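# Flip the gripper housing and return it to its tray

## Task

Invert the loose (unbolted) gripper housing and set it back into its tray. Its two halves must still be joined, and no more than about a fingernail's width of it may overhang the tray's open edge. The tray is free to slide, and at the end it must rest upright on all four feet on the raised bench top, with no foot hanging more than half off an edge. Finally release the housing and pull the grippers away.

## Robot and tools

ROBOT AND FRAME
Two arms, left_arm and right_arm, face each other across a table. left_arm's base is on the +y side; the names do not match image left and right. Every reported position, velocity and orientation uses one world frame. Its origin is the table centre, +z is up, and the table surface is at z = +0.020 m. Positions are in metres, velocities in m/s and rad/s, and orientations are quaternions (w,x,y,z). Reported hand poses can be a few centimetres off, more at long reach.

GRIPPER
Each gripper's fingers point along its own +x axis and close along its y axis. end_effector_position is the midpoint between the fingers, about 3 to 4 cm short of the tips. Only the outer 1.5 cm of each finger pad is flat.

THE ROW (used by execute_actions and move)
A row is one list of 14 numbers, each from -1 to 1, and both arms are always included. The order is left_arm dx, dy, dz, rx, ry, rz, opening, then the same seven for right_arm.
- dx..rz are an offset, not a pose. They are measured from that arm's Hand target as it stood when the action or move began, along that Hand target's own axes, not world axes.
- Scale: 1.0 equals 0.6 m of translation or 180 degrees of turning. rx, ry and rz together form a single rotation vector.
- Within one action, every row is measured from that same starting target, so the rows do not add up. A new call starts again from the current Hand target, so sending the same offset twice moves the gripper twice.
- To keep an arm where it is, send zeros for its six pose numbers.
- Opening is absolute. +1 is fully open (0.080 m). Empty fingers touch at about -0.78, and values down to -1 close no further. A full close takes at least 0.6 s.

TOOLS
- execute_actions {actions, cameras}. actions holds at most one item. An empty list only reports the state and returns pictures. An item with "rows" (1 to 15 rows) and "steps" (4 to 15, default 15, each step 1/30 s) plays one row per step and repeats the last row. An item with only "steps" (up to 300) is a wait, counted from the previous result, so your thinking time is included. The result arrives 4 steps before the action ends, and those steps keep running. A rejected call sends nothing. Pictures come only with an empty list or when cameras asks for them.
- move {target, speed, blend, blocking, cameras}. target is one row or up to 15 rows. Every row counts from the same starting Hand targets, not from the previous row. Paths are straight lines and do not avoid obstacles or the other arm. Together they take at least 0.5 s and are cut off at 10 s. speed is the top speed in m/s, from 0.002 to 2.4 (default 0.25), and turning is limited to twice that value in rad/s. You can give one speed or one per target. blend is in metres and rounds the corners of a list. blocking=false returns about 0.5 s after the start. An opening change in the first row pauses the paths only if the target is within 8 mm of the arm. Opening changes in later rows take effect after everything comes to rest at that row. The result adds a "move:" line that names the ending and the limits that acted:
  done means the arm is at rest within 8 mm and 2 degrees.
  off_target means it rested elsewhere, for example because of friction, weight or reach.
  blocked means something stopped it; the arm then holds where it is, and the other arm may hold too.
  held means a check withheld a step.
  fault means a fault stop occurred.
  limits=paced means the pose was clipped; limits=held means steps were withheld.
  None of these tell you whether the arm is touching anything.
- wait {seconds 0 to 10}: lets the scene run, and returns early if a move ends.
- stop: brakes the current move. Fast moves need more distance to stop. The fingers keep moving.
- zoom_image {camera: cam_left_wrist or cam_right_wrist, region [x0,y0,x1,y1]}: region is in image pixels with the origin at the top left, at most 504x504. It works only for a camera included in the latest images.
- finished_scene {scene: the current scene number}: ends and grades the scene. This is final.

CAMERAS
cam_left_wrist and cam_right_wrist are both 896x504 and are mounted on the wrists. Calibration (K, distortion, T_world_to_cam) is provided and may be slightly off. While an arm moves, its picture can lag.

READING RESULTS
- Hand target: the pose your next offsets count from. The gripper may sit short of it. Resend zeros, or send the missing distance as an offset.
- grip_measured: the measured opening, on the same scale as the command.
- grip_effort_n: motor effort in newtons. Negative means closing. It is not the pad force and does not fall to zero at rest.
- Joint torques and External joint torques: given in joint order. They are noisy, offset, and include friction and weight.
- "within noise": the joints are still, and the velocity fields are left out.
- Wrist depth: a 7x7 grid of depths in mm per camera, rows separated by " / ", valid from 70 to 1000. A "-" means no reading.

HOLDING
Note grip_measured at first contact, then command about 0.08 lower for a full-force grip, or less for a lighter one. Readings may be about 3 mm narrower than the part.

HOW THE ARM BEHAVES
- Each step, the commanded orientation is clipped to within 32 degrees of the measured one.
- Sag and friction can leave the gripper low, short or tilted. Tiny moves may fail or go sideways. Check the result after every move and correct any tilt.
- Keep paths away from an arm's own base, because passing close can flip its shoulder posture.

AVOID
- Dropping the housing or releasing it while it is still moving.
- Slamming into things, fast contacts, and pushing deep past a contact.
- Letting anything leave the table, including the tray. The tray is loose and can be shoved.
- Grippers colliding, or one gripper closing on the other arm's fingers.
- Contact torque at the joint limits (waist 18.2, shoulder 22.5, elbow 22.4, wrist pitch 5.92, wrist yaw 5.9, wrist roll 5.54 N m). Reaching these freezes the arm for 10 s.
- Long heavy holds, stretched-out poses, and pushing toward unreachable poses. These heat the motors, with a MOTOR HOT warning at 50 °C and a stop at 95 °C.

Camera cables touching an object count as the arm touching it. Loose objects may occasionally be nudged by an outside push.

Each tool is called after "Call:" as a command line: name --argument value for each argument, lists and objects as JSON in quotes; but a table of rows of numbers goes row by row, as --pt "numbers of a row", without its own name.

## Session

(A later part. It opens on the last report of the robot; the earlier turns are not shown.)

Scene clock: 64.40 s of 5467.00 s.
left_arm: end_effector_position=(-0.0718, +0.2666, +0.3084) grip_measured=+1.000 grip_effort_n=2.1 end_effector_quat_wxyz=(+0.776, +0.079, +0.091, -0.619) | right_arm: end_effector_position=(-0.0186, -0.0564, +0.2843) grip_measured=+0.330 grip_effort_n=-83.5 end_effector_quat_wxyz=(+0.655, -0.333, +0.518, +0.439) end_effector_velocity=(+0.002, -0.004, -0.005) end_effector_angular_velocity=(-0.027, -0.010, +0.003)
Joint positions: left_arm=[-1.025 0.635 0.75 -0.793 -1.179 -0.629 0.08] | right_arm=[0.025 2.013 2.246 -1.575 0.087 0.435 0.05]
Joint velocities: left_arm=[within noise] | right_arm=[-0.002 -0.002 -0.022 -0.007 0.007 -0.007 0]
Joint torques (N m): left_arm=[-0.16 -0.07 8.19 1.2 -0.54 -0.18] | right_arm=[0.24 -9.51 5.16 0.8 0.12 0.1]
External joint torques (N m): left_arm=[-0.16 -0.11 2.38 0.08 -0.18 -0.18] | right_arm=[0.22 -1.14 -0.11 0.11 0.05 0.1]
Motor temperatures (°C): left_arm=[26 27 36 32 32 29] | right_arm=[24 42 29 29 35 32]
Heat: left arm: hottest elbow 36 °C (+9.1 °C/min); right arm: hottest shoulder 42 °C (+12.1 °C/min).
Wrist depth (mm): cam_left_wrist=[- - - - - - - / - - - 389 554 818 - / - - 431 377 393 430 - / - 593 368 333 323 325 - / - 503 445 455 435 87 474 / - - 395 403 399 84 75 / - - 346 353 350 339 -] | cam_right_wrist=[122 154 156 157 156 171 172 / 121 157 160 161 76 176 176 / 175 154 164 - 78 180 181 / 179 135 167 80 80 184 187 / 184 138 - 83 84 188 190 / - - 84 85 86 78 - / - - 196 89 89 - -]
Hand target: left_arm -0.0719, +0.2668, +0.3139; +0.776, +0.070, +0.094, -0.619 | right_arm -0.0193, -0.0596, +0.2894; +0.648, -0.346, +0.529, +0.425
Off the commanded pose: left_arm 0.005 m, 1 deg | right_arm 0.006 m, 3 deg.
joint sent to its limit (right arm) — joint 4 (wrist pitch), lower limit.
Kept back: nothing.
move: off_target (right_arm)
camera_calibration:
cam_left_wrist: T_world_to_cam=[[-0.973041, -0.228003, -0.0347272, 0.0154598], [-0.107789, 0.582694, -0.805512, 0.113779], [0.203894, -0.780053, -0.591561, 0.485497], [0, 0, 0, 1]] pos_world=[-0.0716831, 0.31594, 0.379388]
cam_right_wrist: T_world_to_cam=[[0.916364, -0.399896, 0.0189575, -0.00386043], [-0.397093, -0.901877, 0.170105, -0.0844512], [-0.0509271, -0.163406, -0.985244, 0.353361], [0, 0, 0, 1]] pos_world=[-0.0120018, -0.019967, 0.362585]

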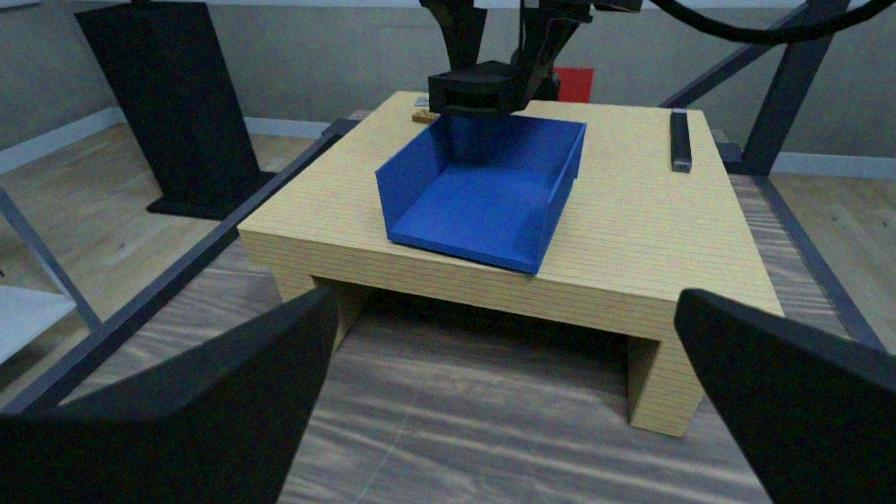

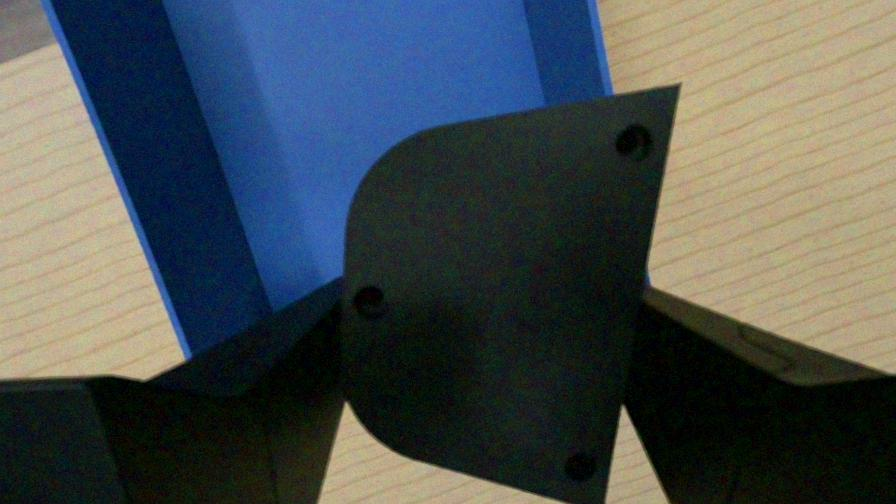

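Call:
move --target '[0.3015,0.0387,0.0023,-0.485,-0.0025,-0.1135,0.25,0,0,0,0,0,0,0.25]' --speed 0.2

Call:
zoom_image --camera "cam_left_wrist" --region '[200, 0, 700, 500]'

Scene clock: 69.50 s of 5467.00 s.
left_arm: end_effector_position=(-0.0109, +0.1003, +0.2742) grip_measured=+0.252 grip_effort_n=-11.4 end_effector_quat_wxyz=(+0.501, -0.498, +0.498, -0.502) | right_arm: end_effector_position=(-0.0186, -0.0566, +0.2838) grip_measured=+0.330 grip_effort_n=-83.5 end_effector_quat_wxyz=(+0.654, -0.333, +0.519, +0.438)
Joint positions: left_arm=[0.059 1.154 0.463 0.691 0.051 -1.565 0.046] | right_arm=[0.025 2.013 2.244 -1.575 0.087 0.435 0.05]
Joint velocities: within noise
Joint torques (N m): left_arm=[0.35 -3.23 6.1 2.2 0.13 -0.13] | right_arm=[0.26 -9.55 5.17 0.8 0.12 0.09]
External joint torques (N m): left_arm=[0.37 -0.01 -0.06 0.62 0.12 -0.18] | right_arm=[0.14 -1.05 -0.16 0.11 0.05 0.1]
Motor temperatures (°C): left_arm=[26 27 35 33 32 29] | right_arm=[24 43 29 29 35 32]
Heat: left arm: hottest elbow 35 °C (+7.1 °C/min); right arm: hottest shoulder 43 °C (+12.1 °C/min).
Wrist depth (mm): cam_left_wrist=[109 135 235 - 231 - - / 104 123 182 228 213 - - / 109 131 229 232 229 162 219 / 109 123 230 240 228 169 182 / 115 123 184 691 99 - - / 120 - - - - - 673 / - - - - - - -] | cam_right_wrist=[123 154 156 156 156 171 171 / 121 157 159 159 76 174 176 / 174 154 162 - 78 178 180 / 179 135 166 80 81 184 185 / 183 136 - 83 84 188 190 / - - 84 85 86 78 - / - - 195 89 89 - -]
Hand target: left_arm -0.0102, +0.1001, +0.2729; +0.500, -0.500, +0.500, -0.500 | right_arm -0.0193, -0.0596, +0.2894; +0.648, -0.346, +0.529, +0.425
Off the commanded pose: left_arm 0.001 m, 0 deg | right_arm 0.006 m, 3 deg.
joint sent to its limit (right arm) — joint 4 (wrist pitch), lower limit.
Kept back: nothing.
move: off_target (right_arm)
camera_calibration:
cam_left_wrist: T_world_to_cam=[[-0.0279235, -0.0127419, 0.999529, -0.259298], [-0.923675, 0.382606, -0.020927, -0.0143313], [-0.382159, -0.923824, -0.0224531, 0.175052], [0, 0, 0, 1]] pos_world=[0.0464199, 0.163897, 0.262806]
cam_right_wrist: T_world_to_cam=[[0.916383, -0.399811, 0.0198099, -0.00419033], [-0.397062, -0.901571, 0.171788, -0.0850312], [-0.0508227, -0.16529, -0.984935, 0.352604], [0, 0, 0, 1]] pos_world=[-0.0120024, -0.0200553, 0.361982]

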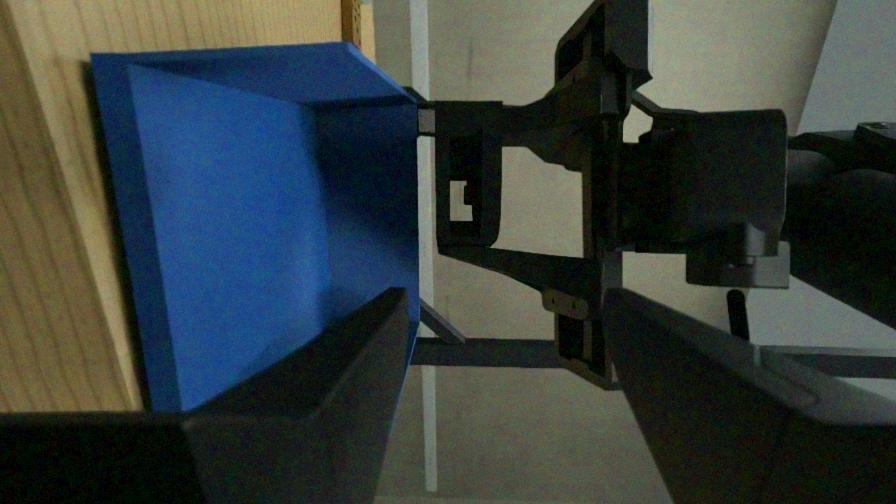

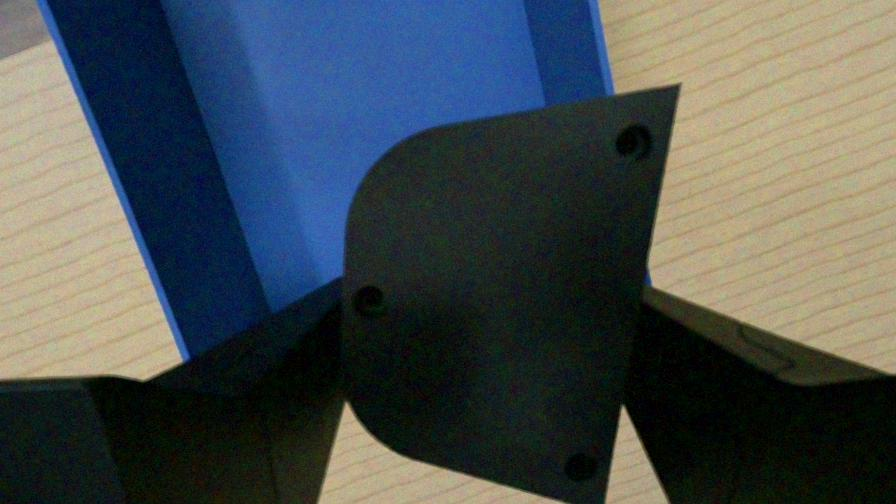

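Scaled by 1.008.

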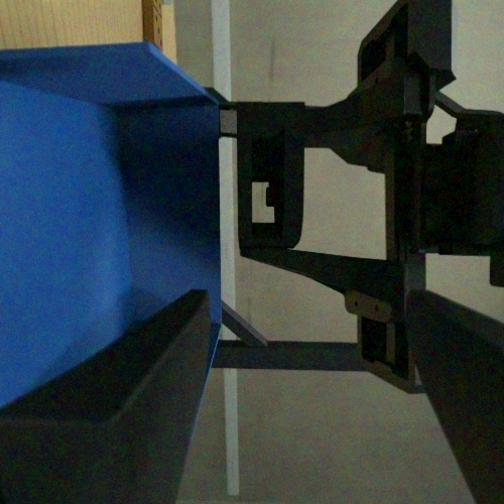

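Call:
move --target '[0.175,0.0108,0,0,0,0,0.25,0,0,0,0,0,0,0.25]' --speed 0.08

Call:
zoom_image --camera "cam_left_wrist" --region '[300, 0, 800, 500]'

Scene clock: 72.40 s of 5467.00 s.
left_arm: end_effector_position=(-0.0121, +0.0179, +0.2522) grip_measured=+0.252 grip_effort_n=-12.3 end_effector_quat_wxyz=(+0.506, -0.483, +0.517, -0.494) | right_arm: end_effector_position=(-0.0186, -0.0566, +0.2837) grip_measured=+0.330 grip_effort_n=-83.5 end_effector_quat_wxyz=(+0.654, -0.334, +0.519, +0.438)
Joint positions: left_arm=[0.052 1.555 0.707 0.802 0.065 -1.569 0.046] | right_arm=[0.025 2.013 2.244 -1.575 0.087 0.435 0.05]
Joint velocities: within noise
Joint torques (N m): left_arm=[-0.58 1.71 16.59 3.77 -1.07 -0.08] | right_arm=[0.25 -9.55 5.17 0.8 0.11 0.1]
External joint torques (N m): left_arm=[-0.58 7.38 10.78 2.16 -1.07 -0.13] | right_arm=[0.23 -1.12 -0.1 0.13 0.05 0.1]
Motor temperatures (°C): left_arm=[26 27 36 34 32 29] | right_arm=[24 44 29 29 35 32]
Heat: left arm: hottest elbow 36 °C (+7.1 °C/min); right arm: hottest shoulder 44 °C (+12.1 °C/min).
Wrist depth (mm): cam_left_wrist=[- - - - - 157 - / - 94 137 435 418 136 - / - 95 156 157 105 152 141 / - 84 163 166 111 152 140 / - 90 - 171 111 144 133 / - 81 - 183 621 - - / - - - 169 - - -] | cam_right_wrist=[122 153 - 157 156 170 172 / 123 156 160 73 76 175 176 / 174 153 162 - 78 179 180 / 179 135 167 80 80 184 185 / 184 137 - 83 84 188 190 / - - 84 85 86 78 - / - - 195 89 89 - -]
Hand target: left_arm -0.0104, -0.0049, +0.2664; +0.500, -0.500, +0.500, -0.500 | right_arm -0.0193, -0.0597, +0.2893; +0.648, -0.346, +0.529, +0.425
Off the commanded pose: left_arm 0.027 m, 3 deg | right_arm 0.007 m, 2 deg.
joint sent to its limit (right arm) — joint 4 (wrist pitch), lower limit.
Kept back: nothing.
move: off_target (left_arm)
camera_calibration:
cam_left_wrist: T_world_to_cam=[[-0.0223511, -0.0590353, 0.998006, -0.237115], [-0.915521, 0.402257, 0.00329103, 0.00928789], [-0.401649, -0.913622, -0.0630389, 0.107856], [0, 0, 0, 1]] pos_world=[0.0465236, 0.080805, 0.243411]
cam_right_wrist: T_world_to_cam=[[0.916377, -0.399817, 0.0199749, -0.00424725], [-0.397076, -0.901494, 0.172159, -0.0851445], [-0.0508249, -0.165694, -0.984867, 0.352472], [0, 0, 0, 1]] pos_world=[-0.0120024, -0.0200528, 0.361881]

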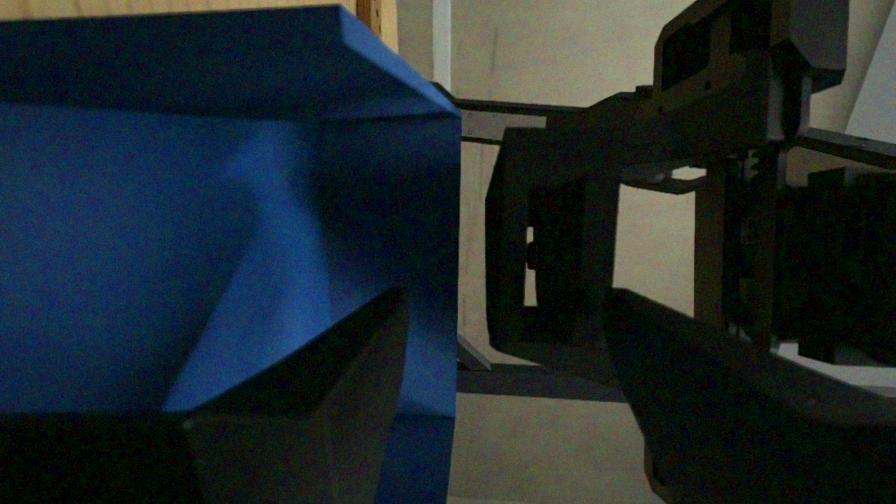

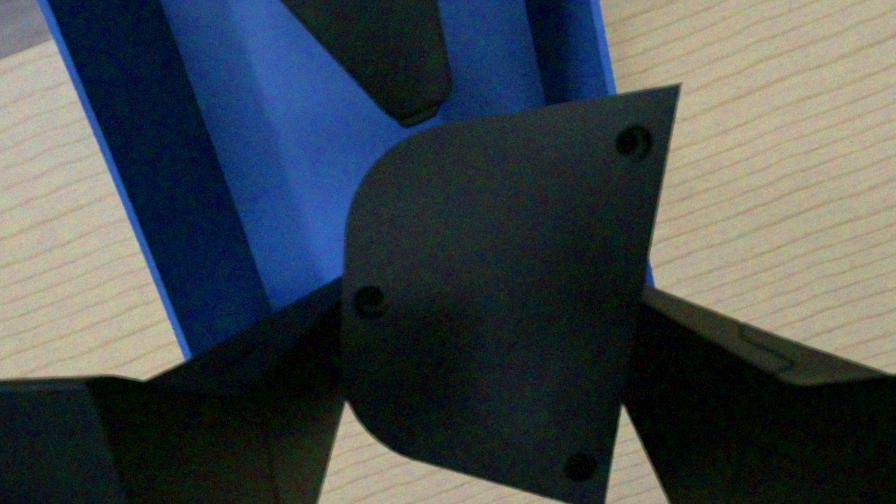

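Scaled by 1.008.

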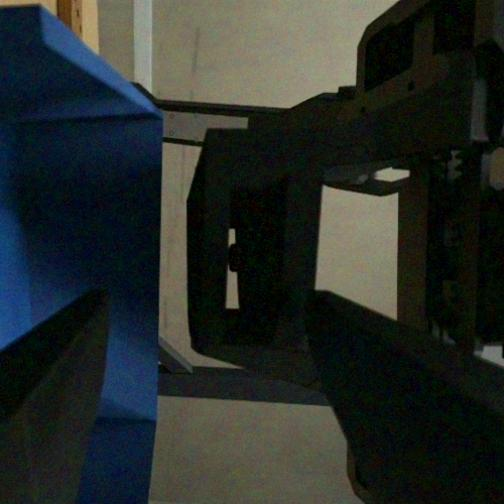

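Call:
move --target '[-0.07,0,0,0,0,0,0.25,0,0,0,0,0,0,0.25]' --speed 0.1

Call:
zoom_image --camera "cam_left_wrist" --region '[300, 0, 800, 500]'

Scene clock: 73.43 s of 5467.00 s.
left_arm: end_effector_position=(-0.0099, +0.0343, +0.2639) grip_measured=+0.252 grip_effort_n=-11.9 end_effector_quat_wxyz=(+0.502, -0.497, +0.502, -0.499) | right_arm: end_effector_position=(-0.0186, -0.0566, +0.2837) grip_measured=+0.330 grip_effort_n=-83.5 end_effector_quat_wxyz=(+0.654, -0.334, +0.519, +0.438)
Joint positions: left_arm=[0.051 1.481 0.652 0.821 0.044 -1.569 0.046] | right_arm=[0.025 2.013 2.244 -1.575 0.087 0.435 0.05]
Joint velocities: within noise
Joint torques (N m): left_arm=[-0.07 -7.44 5.15 1.92 -0.08 -0.04] | right_arm=[0.25 -9.55 5.16 0.8 0.11 0.09]
External joint torques (N m): left_arm=[-0.06 -2.22 -0.73 0.32 -0.08 -0.1] | right_arm=[0.24 -1.19 -0.07 0.12 0.04 0.09]
Motor temperatures (°C): left_arm=[26 27 36 34 32 29] | right_arm=[24 44 29 29 35 32]
Heat: left arm: hottest elbow 36 °C (+7.1 °C/min); right arm: hottest shoulder 44 °C (+12.1 °C/min).
Wrist depth (mm): cam_left_wrist=[- 130 258 - - 143 - / - 95 145 490 201 149 - / 81 102 169 170 151 160 143 / - 109 175 178 - 162 125 / - 103 153 182 127 154 124 / - - - 633 638 - - / - - - - - - -] | cam_right_wrist=[123 154 155 156 157 171 172 / 123 156 159 160 76 175 176 / 174 153 162 - 78 179 181 / 179 136 166 80 80 184 186 / 183 137 - 83 84 187 190 / - - 84 85 86 78 - / - - 195 89 89 - -]
Hand target: left_arm -0.0102, +0.0371, +0.2665; +0.500, -0.500, +0.500, -0.500 | right_arm -0.0193, -0.0597, +0.2893; +0.648, -0.346, +0.529, +0.425
Off the commanded pose: left_arm 0.004 m, 0 deg | right_arm 0.006 m, 2 deg.
joint sent to its limit (right arm) — joint 4 (wrist pitch), lower limit.
Kept back: nothing.
move: done
camera_calibration:
cam_left_wrist: T_world_to_cam=[[-0.0237535, -0.0207898, 0.999502, -0.249439], [-0.923454, 0.383455, -0.0139703, 0.00974768], [-0.382973, -0.923326, -0.0283068, 0.115796], [0, 0, 0, 1]] pos_world=[0.0474234, 0.0979942, 0.252729]
cam_right_wrist: T_world_to_cam=[[0.916377, -0.399817, 0.0199749, -0.00424725], [-0.397076, -0.901494, 0.172159, -0.0851445], [-0.0508249, -0.165694, -0.984867, 0.352472], [0, 0, 0, 1]] pos_world=[-0.0120024, -0.0200528, 0.361881]

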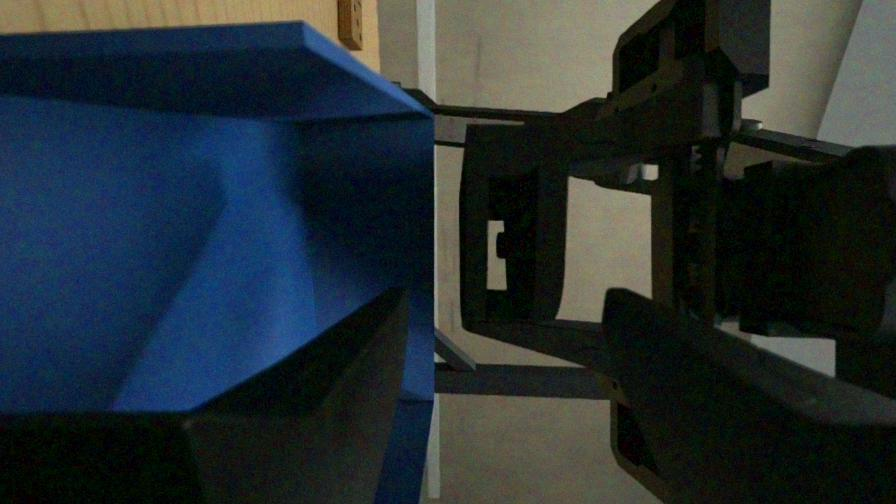

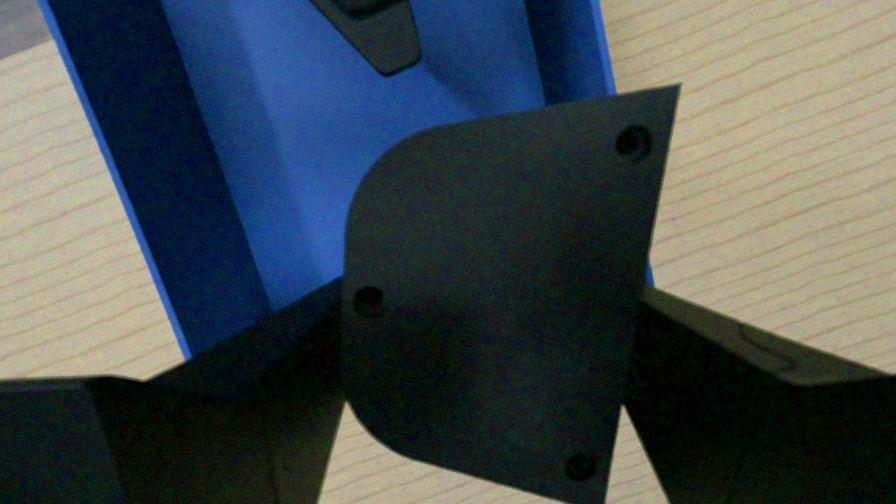

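Scaled by 1.008.

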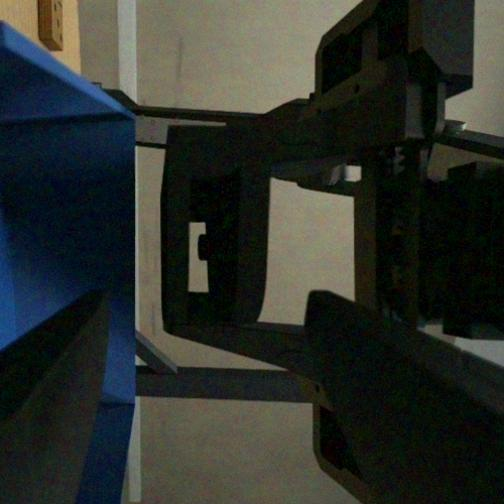

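Call:
move --pt "0 -0.009 0 0 0 0 0.6 0 0 0 0 0 0 0.25" --pt "0.03 -0.009 0 0 0 0 0.6 0 0 0 0 0 0 0.25" --speed 0.06

Call:
zoom_image --camera "cam_left_wrist" --region '[300, 0, 800, 500]'

Scene clock: 75.37 s of 5467.00 s.
left_arm: end_effector_position=(-0.0096, +0.0230, +0.2649) grip_measured=+0.598 grip_effort_n=15.1 end_effector_quat_wxyz=(+0.505, -0.495, +0.504, -0.496) | right_arm: end_effector_position=(-0.0186, -0.0566, +0.2837) grip_measured=+0.330 grip_effort_n=-83.5 end_effector_quat_wxyz=(+0.654, -0.334, +0.519, +0.438)
Joint positions: left_arm=[0.051 1.517 0.702 0.796 0.042 -1.569 0.062] | right_arm=[0.025 2.013 2.244 -1.575 0.087 0.435 0.05]
Joint velocities: within noise
Joint torques (N m): left_arm=[-0.22 -5.21 8.62 2.23 -0.11 -0.04] | right_arm=[0.25 -9.54 5.18 0.8 0.12 0.1]
External joint torques (N m): left_arm=[-0.18 0.29 2.73 0.62 -0.12 -0.09] | right_arm=[0.2 -1.1 -0.1 0.12 0.05 0.1]
Motor temperatures (°C): left_arm=[26 28 35 34 32 29] | right_arm=[24 44 29 29 35 32]
Heat: left arm: hottest elbow 35 °C (+5.1 °C/min); right arm: hottest shoulder 44 °C (+12.1 °C/min).
Wrist depth (mm): cam_left_wrist=[- - 241 - - 157 - / - 100 120 - - 138 - / 82 102 160 108 108 147 143 / - 109 166 167 - 152 128 / - 97 97 171 133 98 128 / - - 179 617 177 - - / - - 150 - - 81 -] | cam_right_wrist=[123 153 - 156 157 170 171 / 123 156 159 159 76 174 176 / 174 153 162 - 78 179 181 / 178 136 167 80 81 184 185 / 183 137 - 83 84 188 190 / - - 84 86 86 78 - / - - 195 89 89 - -]
Hand target: left_arm -0.0103, +0.0191, +0.2717; +0.500, -0.500, +0.500, -0.500 | right_arm -0.0193, -0.0597, +0.2893; +0.648, -0.346, +0.529, +0.425
Off the commanded pose: left_arm 0.008 m, 1 deg | right_arm 0.006 m, 2 deg.
joint sent to its limit (right arm) — joint 4 (wrist pitch), lower limit.
Kept back: nothing.
move: done
camera_calibration:
cam_left_wrist: T_world_to_cam=[[-0.0232374, -0.0322032, 0.999211, -0.250279], [-0.923751, 0.382884, -0.00914274, 0.0131733], [-0.382287, -0.923235, -0.038645, 0.108208], [0, 0, 0, 1]] pos_world=[0.0477196, 0.086798, 0.254383]
cam_right_wrist: T_world_to_cam=[[0.916377, -0.399817, 0.0199749, -0.00424725], [-0.397076, -0.901494, 0.172159, -0.0851445], [-0.0508249, -0.165694, -0.984867, 0.352472], [0, 0, 0, 1]] pos_world=[-0.0120024, -0.0200528, 0.361881]

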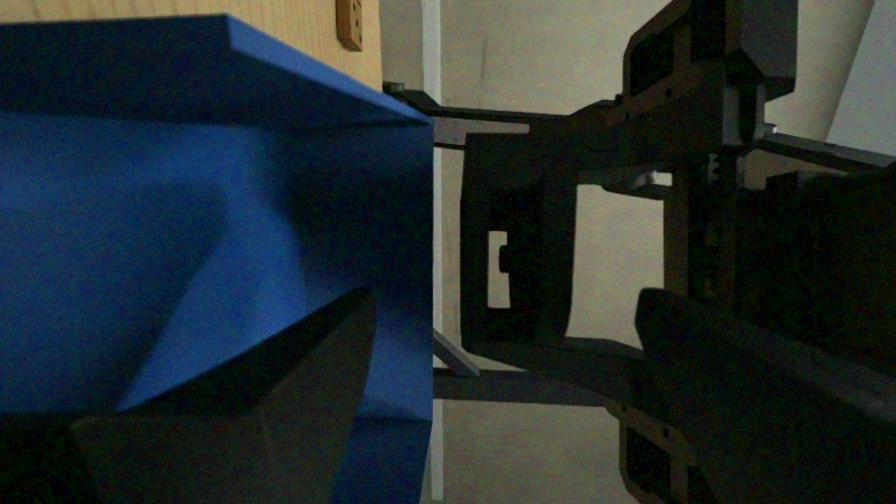

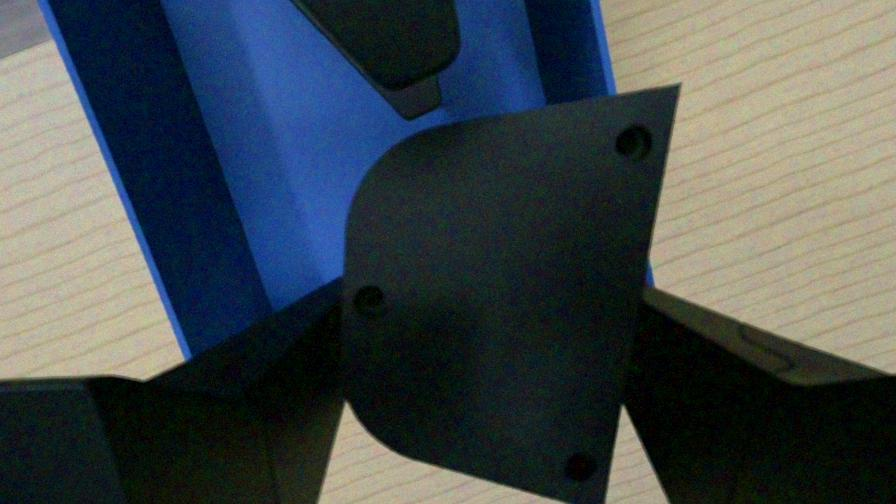

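Scaled by 1.008.

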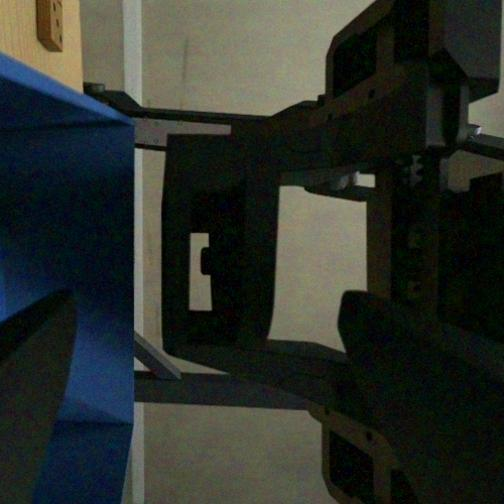

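Call:
move --target '[0.045,-0.0067,0,0,0,0,0.6,0,0,0,0,0,0,0.25]' --speed 0.05

Call:
zoom_image --camera "cam_left_wrist" --region '[300, 0, 800, 500]'

Scene clock: 76.40 s of 5467.00 s.
left_arm: end_effector_position=(-0.0117, +0.0164, +0.2592) grip_measured=+0.598 grip_effort_n=14.7 end_effector_quat_wxyz=(+0.508, -0.481, +0.519, -0.491) | right_arm: end_effector_position=(-0.0186, -0.0566, +0.2837) grip_measured=+0.330 grip_effort_n=-83.5 end_effector_quat_wxyz=(+0.654, -0.334, +0.519, +0.438)
Joint positions: left_arm=[0.052 1.539 0.733 0.75 0.064 -1.569 0.062] | right_arm=[0.025 2.013 2.244 -1.575 0.087 0.435 0.05]
Joint velocities: within noise
Joint torques (N m): left_arm=[-0.67 2.27 17.3 4.44 -1.07 -0.07] | right_arm=[0.24 -9.54 5.18 0.8 0.12 0.1]
External joint torques (N m): left_arm=[-0.62 7.95 11.36 2.83 -1.08 -0.12] | right_arm=[0.22 -1 -0.16 0.11 0.05 0.1]
Motor temperatures (°C): left_arm=[26 28 36 35 32 29] | right_arm=[24 44 29 29 35 32]
Heat: left arm: hottest elbow 36 °C (+6.1 °C/min); right arm: hottest shoulder 44 °C (+11.1 °C/min).
Wrist depth (mm): cam_left_wrist=[- - 225 - - 151 - / - 98 141 444 422 134 - / 79 99 156 104 104 145 257 / - 106 164 166 - 151 130 / - 95 97 170 138 98 129 / - - 176 619 619 - - / - - 148 - - 81 -] | cam_right_wrist=[123 149 - 156 156 170 171 / 122 156 160 - 76 174 176 / 174 153 162 - 78 179 180 / 179 135 167 80 80 183 185 / 184 137 - 83 84 188 190 / - - 84 86 86 78 - / - - 195 89 89 - -]
Hand target: left_arm -0.0102, -0.0079, +0.2758; +0.500, -0.500, +0.500, -0.500 | right_arm -0.0193, -0.0597, +0.2893; +0.648, -0.346, +0.529, +0.425
Off the commanded pose: left_arm 0.029 m, 3 deg | right_arm 0.006 m, 2 deg.
joint sent to its limit (right arm) — joint 4 (wrist pitch), lower limit.
Kept back: nothing.
move: off_target (left_arm)
camera_calibration:
cam_left_wrist: T_world_to_cam=[[-0.0218905, -0.0682192, 0.99743, -0.243867], [-0.916014, 0.401079, 0.00732807, 0.0091972], [-0.400548, -0.9135, -0.0712696, 0.109178], [0, 0, 0, 1]] pos_world=[0.0468176, 0.0794092, 0.250954]
cam_right_wrist: T_world_to_cam=[[0.916377, -0.399817, 0.0199749, -0.00424725], [-0.397076, -0.901494, 0.172159, -0.0851445], [-0.0508249, -0.165694, -0.984867, 0.352472], [0, 0, 0, 1]] pos_world=[-0.0120024, -0.0200528, 0.361881]

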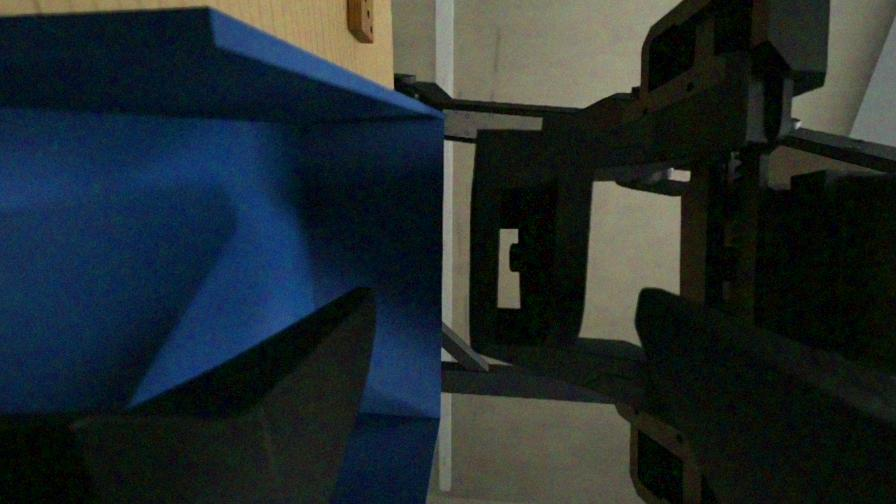

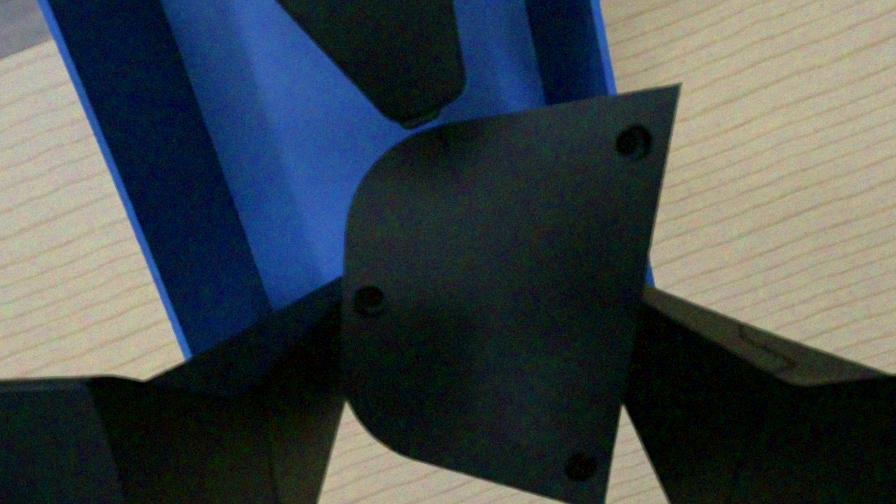

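Scaled by 1.008.

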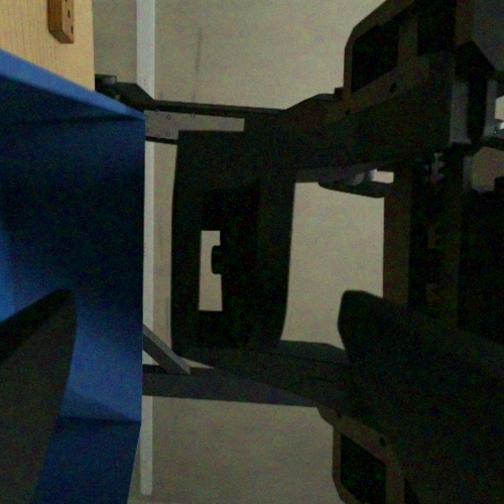

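Call:
move --target '[-0.2,0,0,0,0,0,0.6,0,0,0,0,0,0,0.25]' --speed 0.15

Scene clock: 78.53 s of 5467.00 s.
left_arm: end_effector_position=(-0.0109, +0.1098, +0.2761) grip_measured=+0.598 grip_effort_n=15.1 end_effector_quat_wxyz=(+0.501, -0.499, +0.500, -0.500) | right_arm: end_effector_position=(-0.0186, -0.0566, +0.2837) grip_measured=+0.330 grip_effort_n=-83.5 end_effector_quat_wxyz=(+0.654, -0.334, +0.519, +0.438)
Joint positions: left_arm=[0.062 1.097 0.445 0.65 0.054 -1.569 0.062] | right_arm=[0.025 2.013 2.244 -1.575 0.087 0.435 0.05]
Joint velocities: within noise
Joint torques (N m): left_arm=[0.38 -4.6 5.59 1.77 0.11 -0.03] | right_arm=[0.26 -9.54 5.18 0.8 0.12 0.1]
External joint torques (N m): left_arm=[0.39 -1.72 -0.6 0.21 0.11 -0.08] | right_arm=[0.23 -1.1 -0.1 0.12 0.05 0.1]
Motor temperatures (°C): left_arm=[26 28 37 35 32 29] | right_arm=[24 45 29 29 35 32]
Heat: left arm: hottest elbow 37 °C (+7.1 °C/min); right arm: hottest shoulder 45 °C (+12.1 °C/min).
Wrist depth (mm): cam_left_wrist=[111 137 240 - 219 - - / 111 134 187 237 222 - - / 113 135 235 244 245 170 226 / 118 126 236 253 237 183 189 / 125 131 105 708 244 98 - / - - 157 - - - - / - - - - - - -] | cam_right_wrist=[123 153 155 156 157 170 171 / 122 156 159 160 76 175 176 / 174 153 163 - 78 179 180 / 179 135 167 80 81 184 185 / 183 137 - 83 84 188 190 / - - 84 85 86 78 - / - - 195 89 89 - -]
Hand target: left_arm -0.0103, +0.1121, +0.2759; +0.500, -0.500, +0.500, -0.500 | right_arm -0.0193, -0.0597, +0.2893; +0.648, -0.346, +0.529, +0.425
Off the commanded pose: left_arm 0.002 m, 0 deg | right_arm 0.006 m, 2 deg.
joint sent to its limit (right arm) — joint 4 (wrist pitch), lower limit.
Kept back: nothing.
move: done
camera_calibration:
cam_left_wrist: T_world_to_cam=[[-0.0235727, -0.0150101, 0.999609, -0.260797], [-0.923623, 0.382966, -0.0160302, -0.0193256], [-0.382576, -0.923641, -0.0228912, 0.184064], [0, 0, 0, 1]] pos_world=[0.0464212, 0.173496, 0.264599]
cam_right_wrist: T_world_to_cam=[[0.916377, -0.399817, 0.0199749, -0.00424725], [-0.397076, -0.901494, 0.172159, -0.0851445], [-0.0508249, -0.165694, -0.984867, 0.352472], [0, 0, 0, 1]] pos_world=[-0.0120024, -0.0200528, 0.361881]

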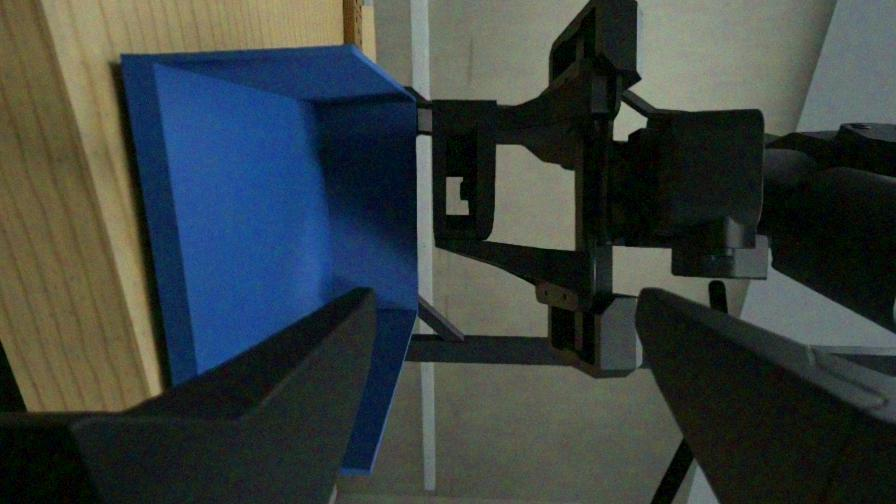

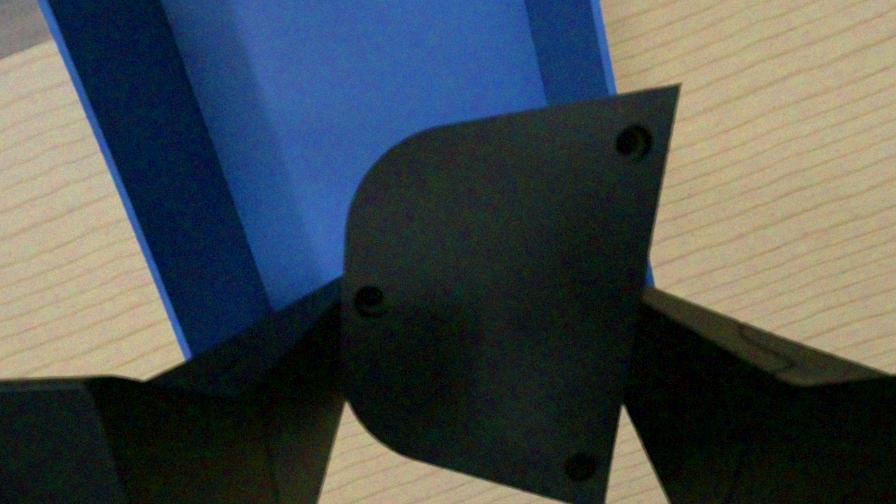

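Call:
move --pt "-0.17 0 0 0 0 0 0.6 0.0423 0.0317 0.0657 0 0 0 0.25" --pt "-0.17 0 0 0 0 0 0.6 0.116 0.0317 0.0505 0 0 0 0.25" --speed '[0.1,0.05]' --blend '[0.01,0]'

Scene clock: 81.50 s of 5467.00 s.
left_arm: end_effector_position=(-0.0105, +0.2136, +0.2783) grip_measured=+0.598 grip_effort_n=14.7 end_effector_quat_wxyz=(+0.500, -0.500, +0.499, -0.501) | right_arm: end_effector_position=(-0.0203, -0.0118, +0.2264) grip_measured=+0.330 grip_effort_n=-83.5 end_effector_quat_wxyz=(+0.646, -0.350, +0.528, +0.426)
Joint positions: left_arm=[0.124 0.402 0.288 0.116 0.116 -1.569 0.062] | right_arm=[0.025 2.197 2.297 -1.491 0.087 0.434 0.05]
Joint velocities: within noise
Joint torques (N m): left_arm=[0.33 -0.86 6 1.77 0.1 -0.03] | right_arm=[-0.19 -9.55 5.24 1.15 0.06 0.14]
External joint torques (N m): left_arm=[0.33 -0.98 -0.49 0.22 0.1 -0.07] | right_arm=[-0.07 0.22 -0.22 0.54 -0.02 0.14]
Motor temperatures (°C): left_arm=[26 28 36 35 32 29] | right_arm=[24 45 30 29 35 32]
Heat: left arm: hottest elbow 36 °C (+5.0 °C/min); right arm: hottest shoulder 45 °C (+12.1 °C/min).
Wrist depth (mm): cam_left_wrist=[285 193 257 - - - - / 285 204 244 280 492 - - / 273 218 252 339 276 231 - / 286 232 253 293 - 225 - / 275 352 97 795 - 98 - / 264 - - - - - - / - - - - - - -] | cam_right_wrist=[234 97 98 99 100 89 - / 98 100 101 101 76 93 - / 96 102 104 - 78 93 72 / - 105 106 80 80 98 77 / - 102 - 84 84 - - / - - 84 85 86 78 - / - - 117 88 90 - -]
Hand target: left_arm -0.0102, +0.2141, +0.2759; +0.500, -0.500, +0.500, -0.500 | right_arm -0.0193, -0.0121, +0.2273; +0.648, -0.346, +0.529, +0.425
Off the commanded pose: left_arm 0.003 m, 0 deg | right_arm 0.001 m, 0 deg.
Kept back: nothing.
move: done
camera_calibration:
cam_left_wrist: T_world_to_cam=[[-0.0240354, -0.0104804, 0.999656, -0.262456], [-0.92377, 0.382515, -0.0182005, -0.0579297], [-0.382192, -0.92389, -0.0188754, 0.279025], [0, 0, 0, 1]] pos_world=[0.0468193, 0.277197, 0.266578]
cam_right_wrist: T_world_to_cam=[[0.916637, -0.397646, 0.040675, 0.0117465], [-0.396741, -0.89268, 0.213822, -0.0448821], [-0.0487158, -0.212135, -0.976025, 0.300883], [0, 0, 0, 1]] pos_world=[-0.0139161, 0.0284333, 0.302788]

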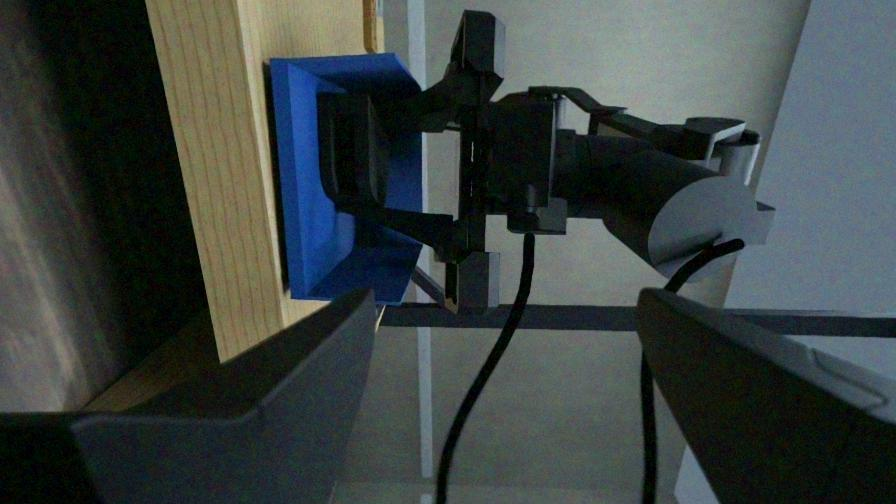

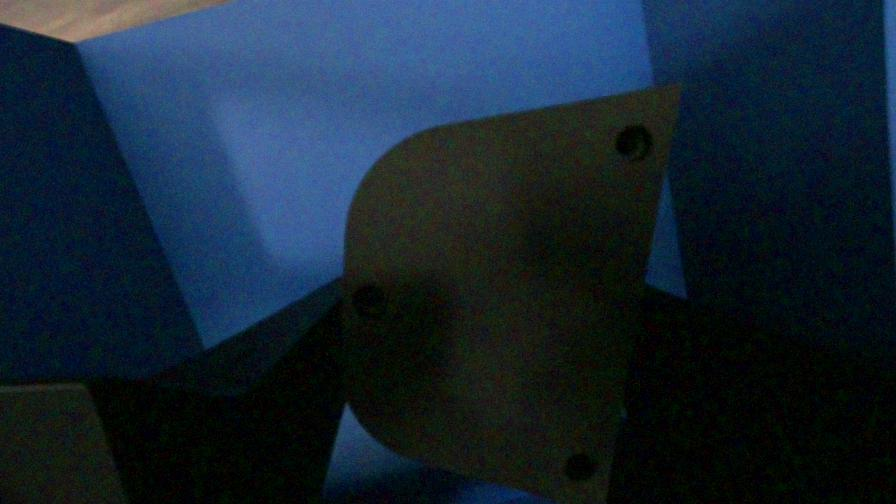

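Call:
move --pt "0 0 0 0 0 0 0.6 0.003 0 0 0 0 0 0.25" --pt "0 0 0 0 0 0 0.6 0.003 0 0 0 0 0 0.52" --speed 0.04

Call:
zoom_image --camera "cam_left_wrist" --region '[250, 40, 550, 320]'

Scene clock: 82.93 s of 5467.00 s.
left_arm: end_effector_position=(-0.0105, +0.2136, +0.2783) grip_measured=+0.598 grip_effort_n=14.7 end_effector_quat_wxyz=(+0.500, -0.500, +0.499, -0.501) | right_arm: end_effector_position=(-0.0197, -0.0107, +0.2246) grip_measured=+0.517 grip_effort_n=13.3 end_effector_quat_wxyz=(+0.647, -0.349, +0.528, +0.426)
Joint positions: left_arm=[0.124 0.402 0.288 0.116 0.116 -1.569 0.062] | right_arm=[0.024 2.197 2.289 -1.481 0.087 0.434 0.058]
Joint velocities: within noise
Joint torques (N m): left_arm=[0.32 -0.84 5.98 1.77 0.09 -0.03] | right_arm=[-0.12 -9.81 4.94 1.11 0.06 0.12]
External joint torques (N m): left_arm=[0.31 -0.9 -0.65 0.17 0.1 -0.08] | right_arm=[-0.12 0.05 -0.61 0.47 -0.02 0.12]
Motor temperatures (°C): left_arm=[26 28 36 35 32 29] | right_arm=[24 45 30 29 35 32]
Heat: left arm: hottest elbow 36 °C (+5.0 °C/min); right arm: hottest shoulder 45 °C (+12.0 °C/min).
Wrist depth (mm): cam_left_wrist=[283 193 258 - - - - / 286 205 243 280 493 - - / 272 218 248 341 254 229 - / 284 233 253 291 - 224 - / 274 352 97 807 - 98 - / 262 - - - - - - / - - - - - - -] | cam_right_wrist=[235 96 96 97 99 - - / 97 98 99 100 76 91 - / 96 101 102 - 78 92 - / - 104 105 80 80 97 76 / - - 86 - 83 - - / - - 84 85 86 79 - / - - 116 88 89 - -]
Hand target: left_arm -0.0102, +0.2141, +0.2759; +0.500, -0.500, +0.500, -0.500 | right_arm -0.0190, -0.0117, +0.2256; +0.648, -0.346, +0.529, +0.425
Off the commanded pose: left_arm 0.003 m, 0 deg | right_arm 0.002 m, 0 deg.
Kept back: nothing.
move: done
camera_calibration:
cam_left_wrist: T_world_to_cam=[[-0.0240354, -0.0104804, 0.999656, -0.262456], [-0.92377, 0.382515, -0.0182005, -0.0579297], [-0.382192, -0.92389, -0.0188754, 0.279025], [0, 0, 0, 1]] pos_world=[0.0468193, 0.277197, 0.266578]
cam_right_wrist: T_world_to_cam=[[0.916019, -0.399155, 0.0398038, 0.0118613], [-0.398113, -0.892474, 0.212121, -0.0428709], [-0.0491454, -0.210153, -0.976432, 0.29953], [0, 0, 0, 1]] pos_world=[-0.0132121, 0.0294206, 0.301092]

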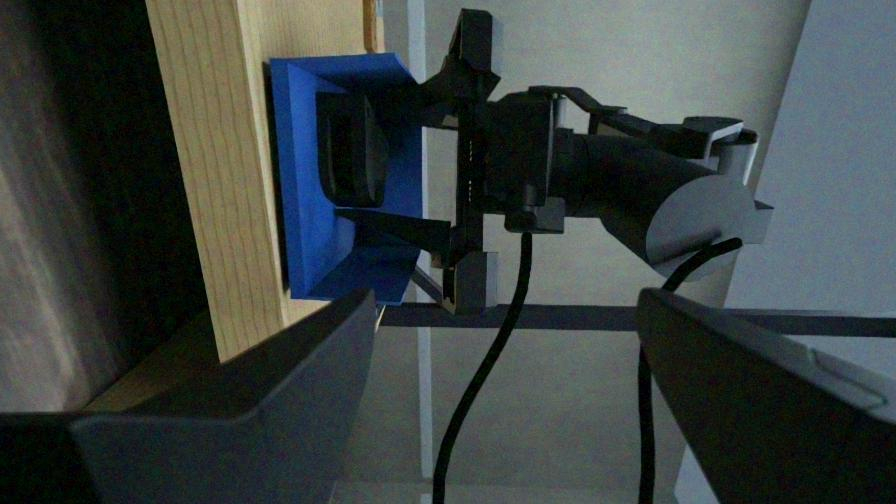

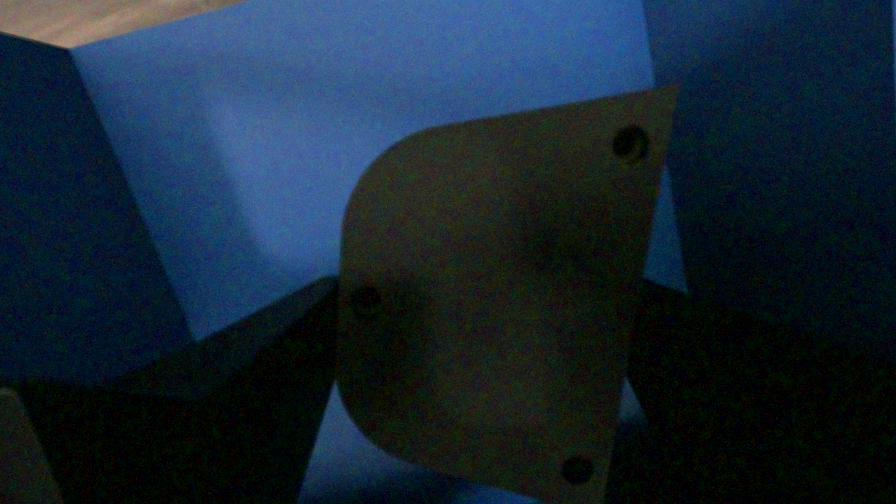

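Scaled by 1.680.

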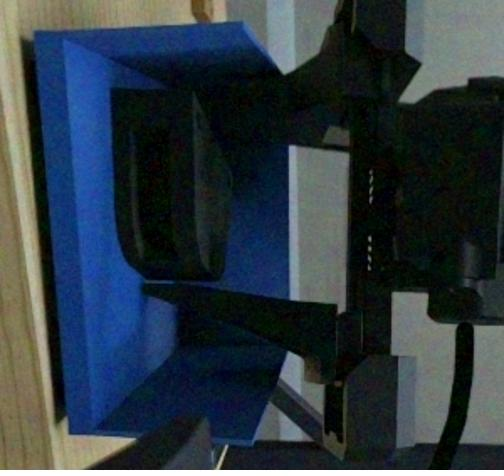

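Call:
move --pt "0 0 0 0 0 0 0.6 -0.13 0 0 0 0 0 0.52" --pt "0 0 0 0 0 0 0.6 -0.15 0 0 -0.985 0 0 0.6" --speed '[0.1,0.5]'

Scene clock: 88.13 s of 5467.00 s.
left_arm: end_effector_position=(-0.0105, +0.2136, +0.2783) grip_measured=+0.598 grip_effort_n=15.1 end_effector_quat_wxyz=(+0.500, -0.500, +0.499, -0.501) | right_arm: end_effector_position=(-0.0251, -0.0273, +0.3041) grip_measured=+0.597 grip_effort_n=12.8 end_effector_quat_wxyz=(+0.270, +0.681, +0.465, -0.497)
Joint positions: left_arm=[0.124 0.402 0.288 0.116 0.116 -1.569 0.062] | right_arm=[0.04 2.046 2.345 -1.5 0.093 -2.651 0.062]
Joint velocities: within noise
Joint torques (N m): left_arm=[0.35 -0.87 6.04 1.78 0.11 -0.04] | right_arm=[0.41 -9.65 6.53 1.32 0.14 -0.15]
External joint torques (N m): left_arm=[0.34 -0.91 -0.6 0.17 0.11 -0.09] | right_arm=[0.45 -1.05 1.3 0.51 0.1 -0.16]
Motor temperatures (°C): left_arm=[26 27 36 35 31 29] | right_arm=[24 46 30 29 35 32]
Heat: left arm: hottest elbow 36 °C (+4.1 °C/min); right arm: hottest shoulder 46 °C (+11.2 °C/min).
Wrist depth (mm): cam_left_wrist=[286 193 258 - - - - / 284 205 242 618 314 - - / 272 219 248 - 314 306 269 / 285 233 254 - 309 - - / 274 351 97 - - 98 - / 262 - - - - - - / - - - - - - -] | cam_right_wrist=[151 136 122 149 154 171 178 / 165 127 158 142 167 188 201 / 183 181 161 155 188 400 420 / 204 213 171 177 439 467 486 / 405 231 180 501 496 - 533 / - - 194 577 581 - - / - - 622 711 341 - -]
Hand target: left_arm -0.0102, +0.2141, +0.2759; +0.500, -0.500, +0.500, -0.500 | right_arm -0.0263, -0.0283, +0.3137; +0.331, +0.656, +0.412, -0.539
Off the commanded pose: left_arm 0.003 m, 0 deg | right_arm 0.010 m, 11 deg.
joint sent to its limit (right arm) — joint 3 (elbow), upper limit, where the elbow is as straight as it goes.
Kept back: nothing.
move: off_target (right_arm); target 2's new opening was sent with right_arm's hand 0.010 m and 11 deg from that target
camera_calibration:
cam_left_wrist: T_world_to_cam=[[-0.0240354, -0.0104804, 0.999656, -0.262456], [-0.92377, 0.382515, -0.0182005, -0.0579297], [-0.382192, -0.92389, -0.0188754, 0.279025], [0, 0, 0, 1]] pos_world=[0.0468193, 0.277197, 0.266578]
cam_right_wrist: T_world_to_cam=[[-0.905104, 0.405374, 0.12829, -0.0435681], [0.371473, 0.607107, 0.702445, -0.165603], [0.206867, 0.683442, -0.70008, 0.320234], [0, 0, 0, 1]] pos_world=[-0.0441622, -0.100661, 0.346106]

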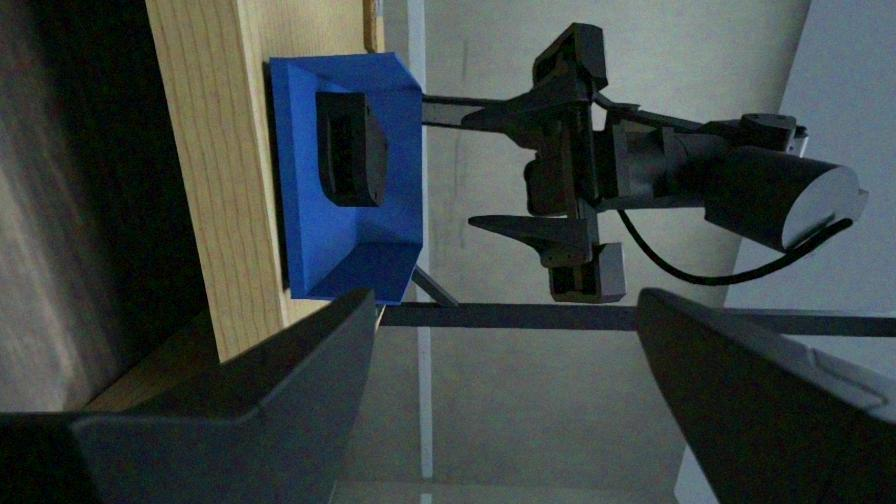

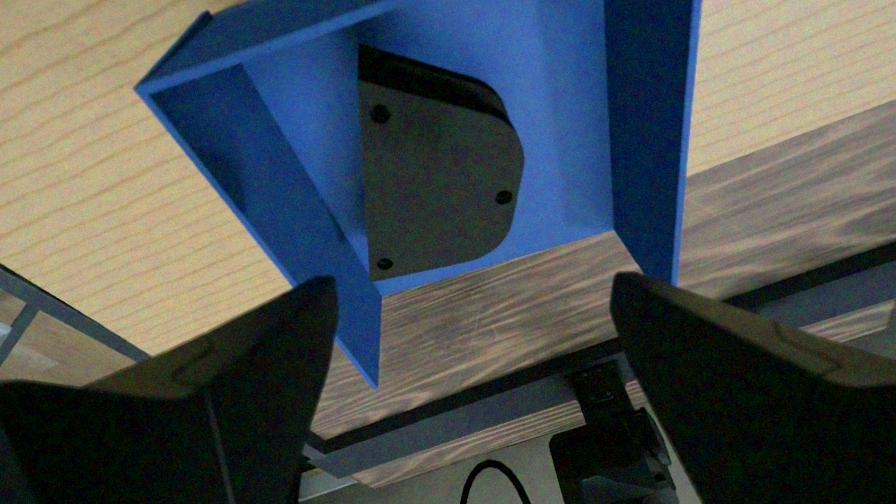

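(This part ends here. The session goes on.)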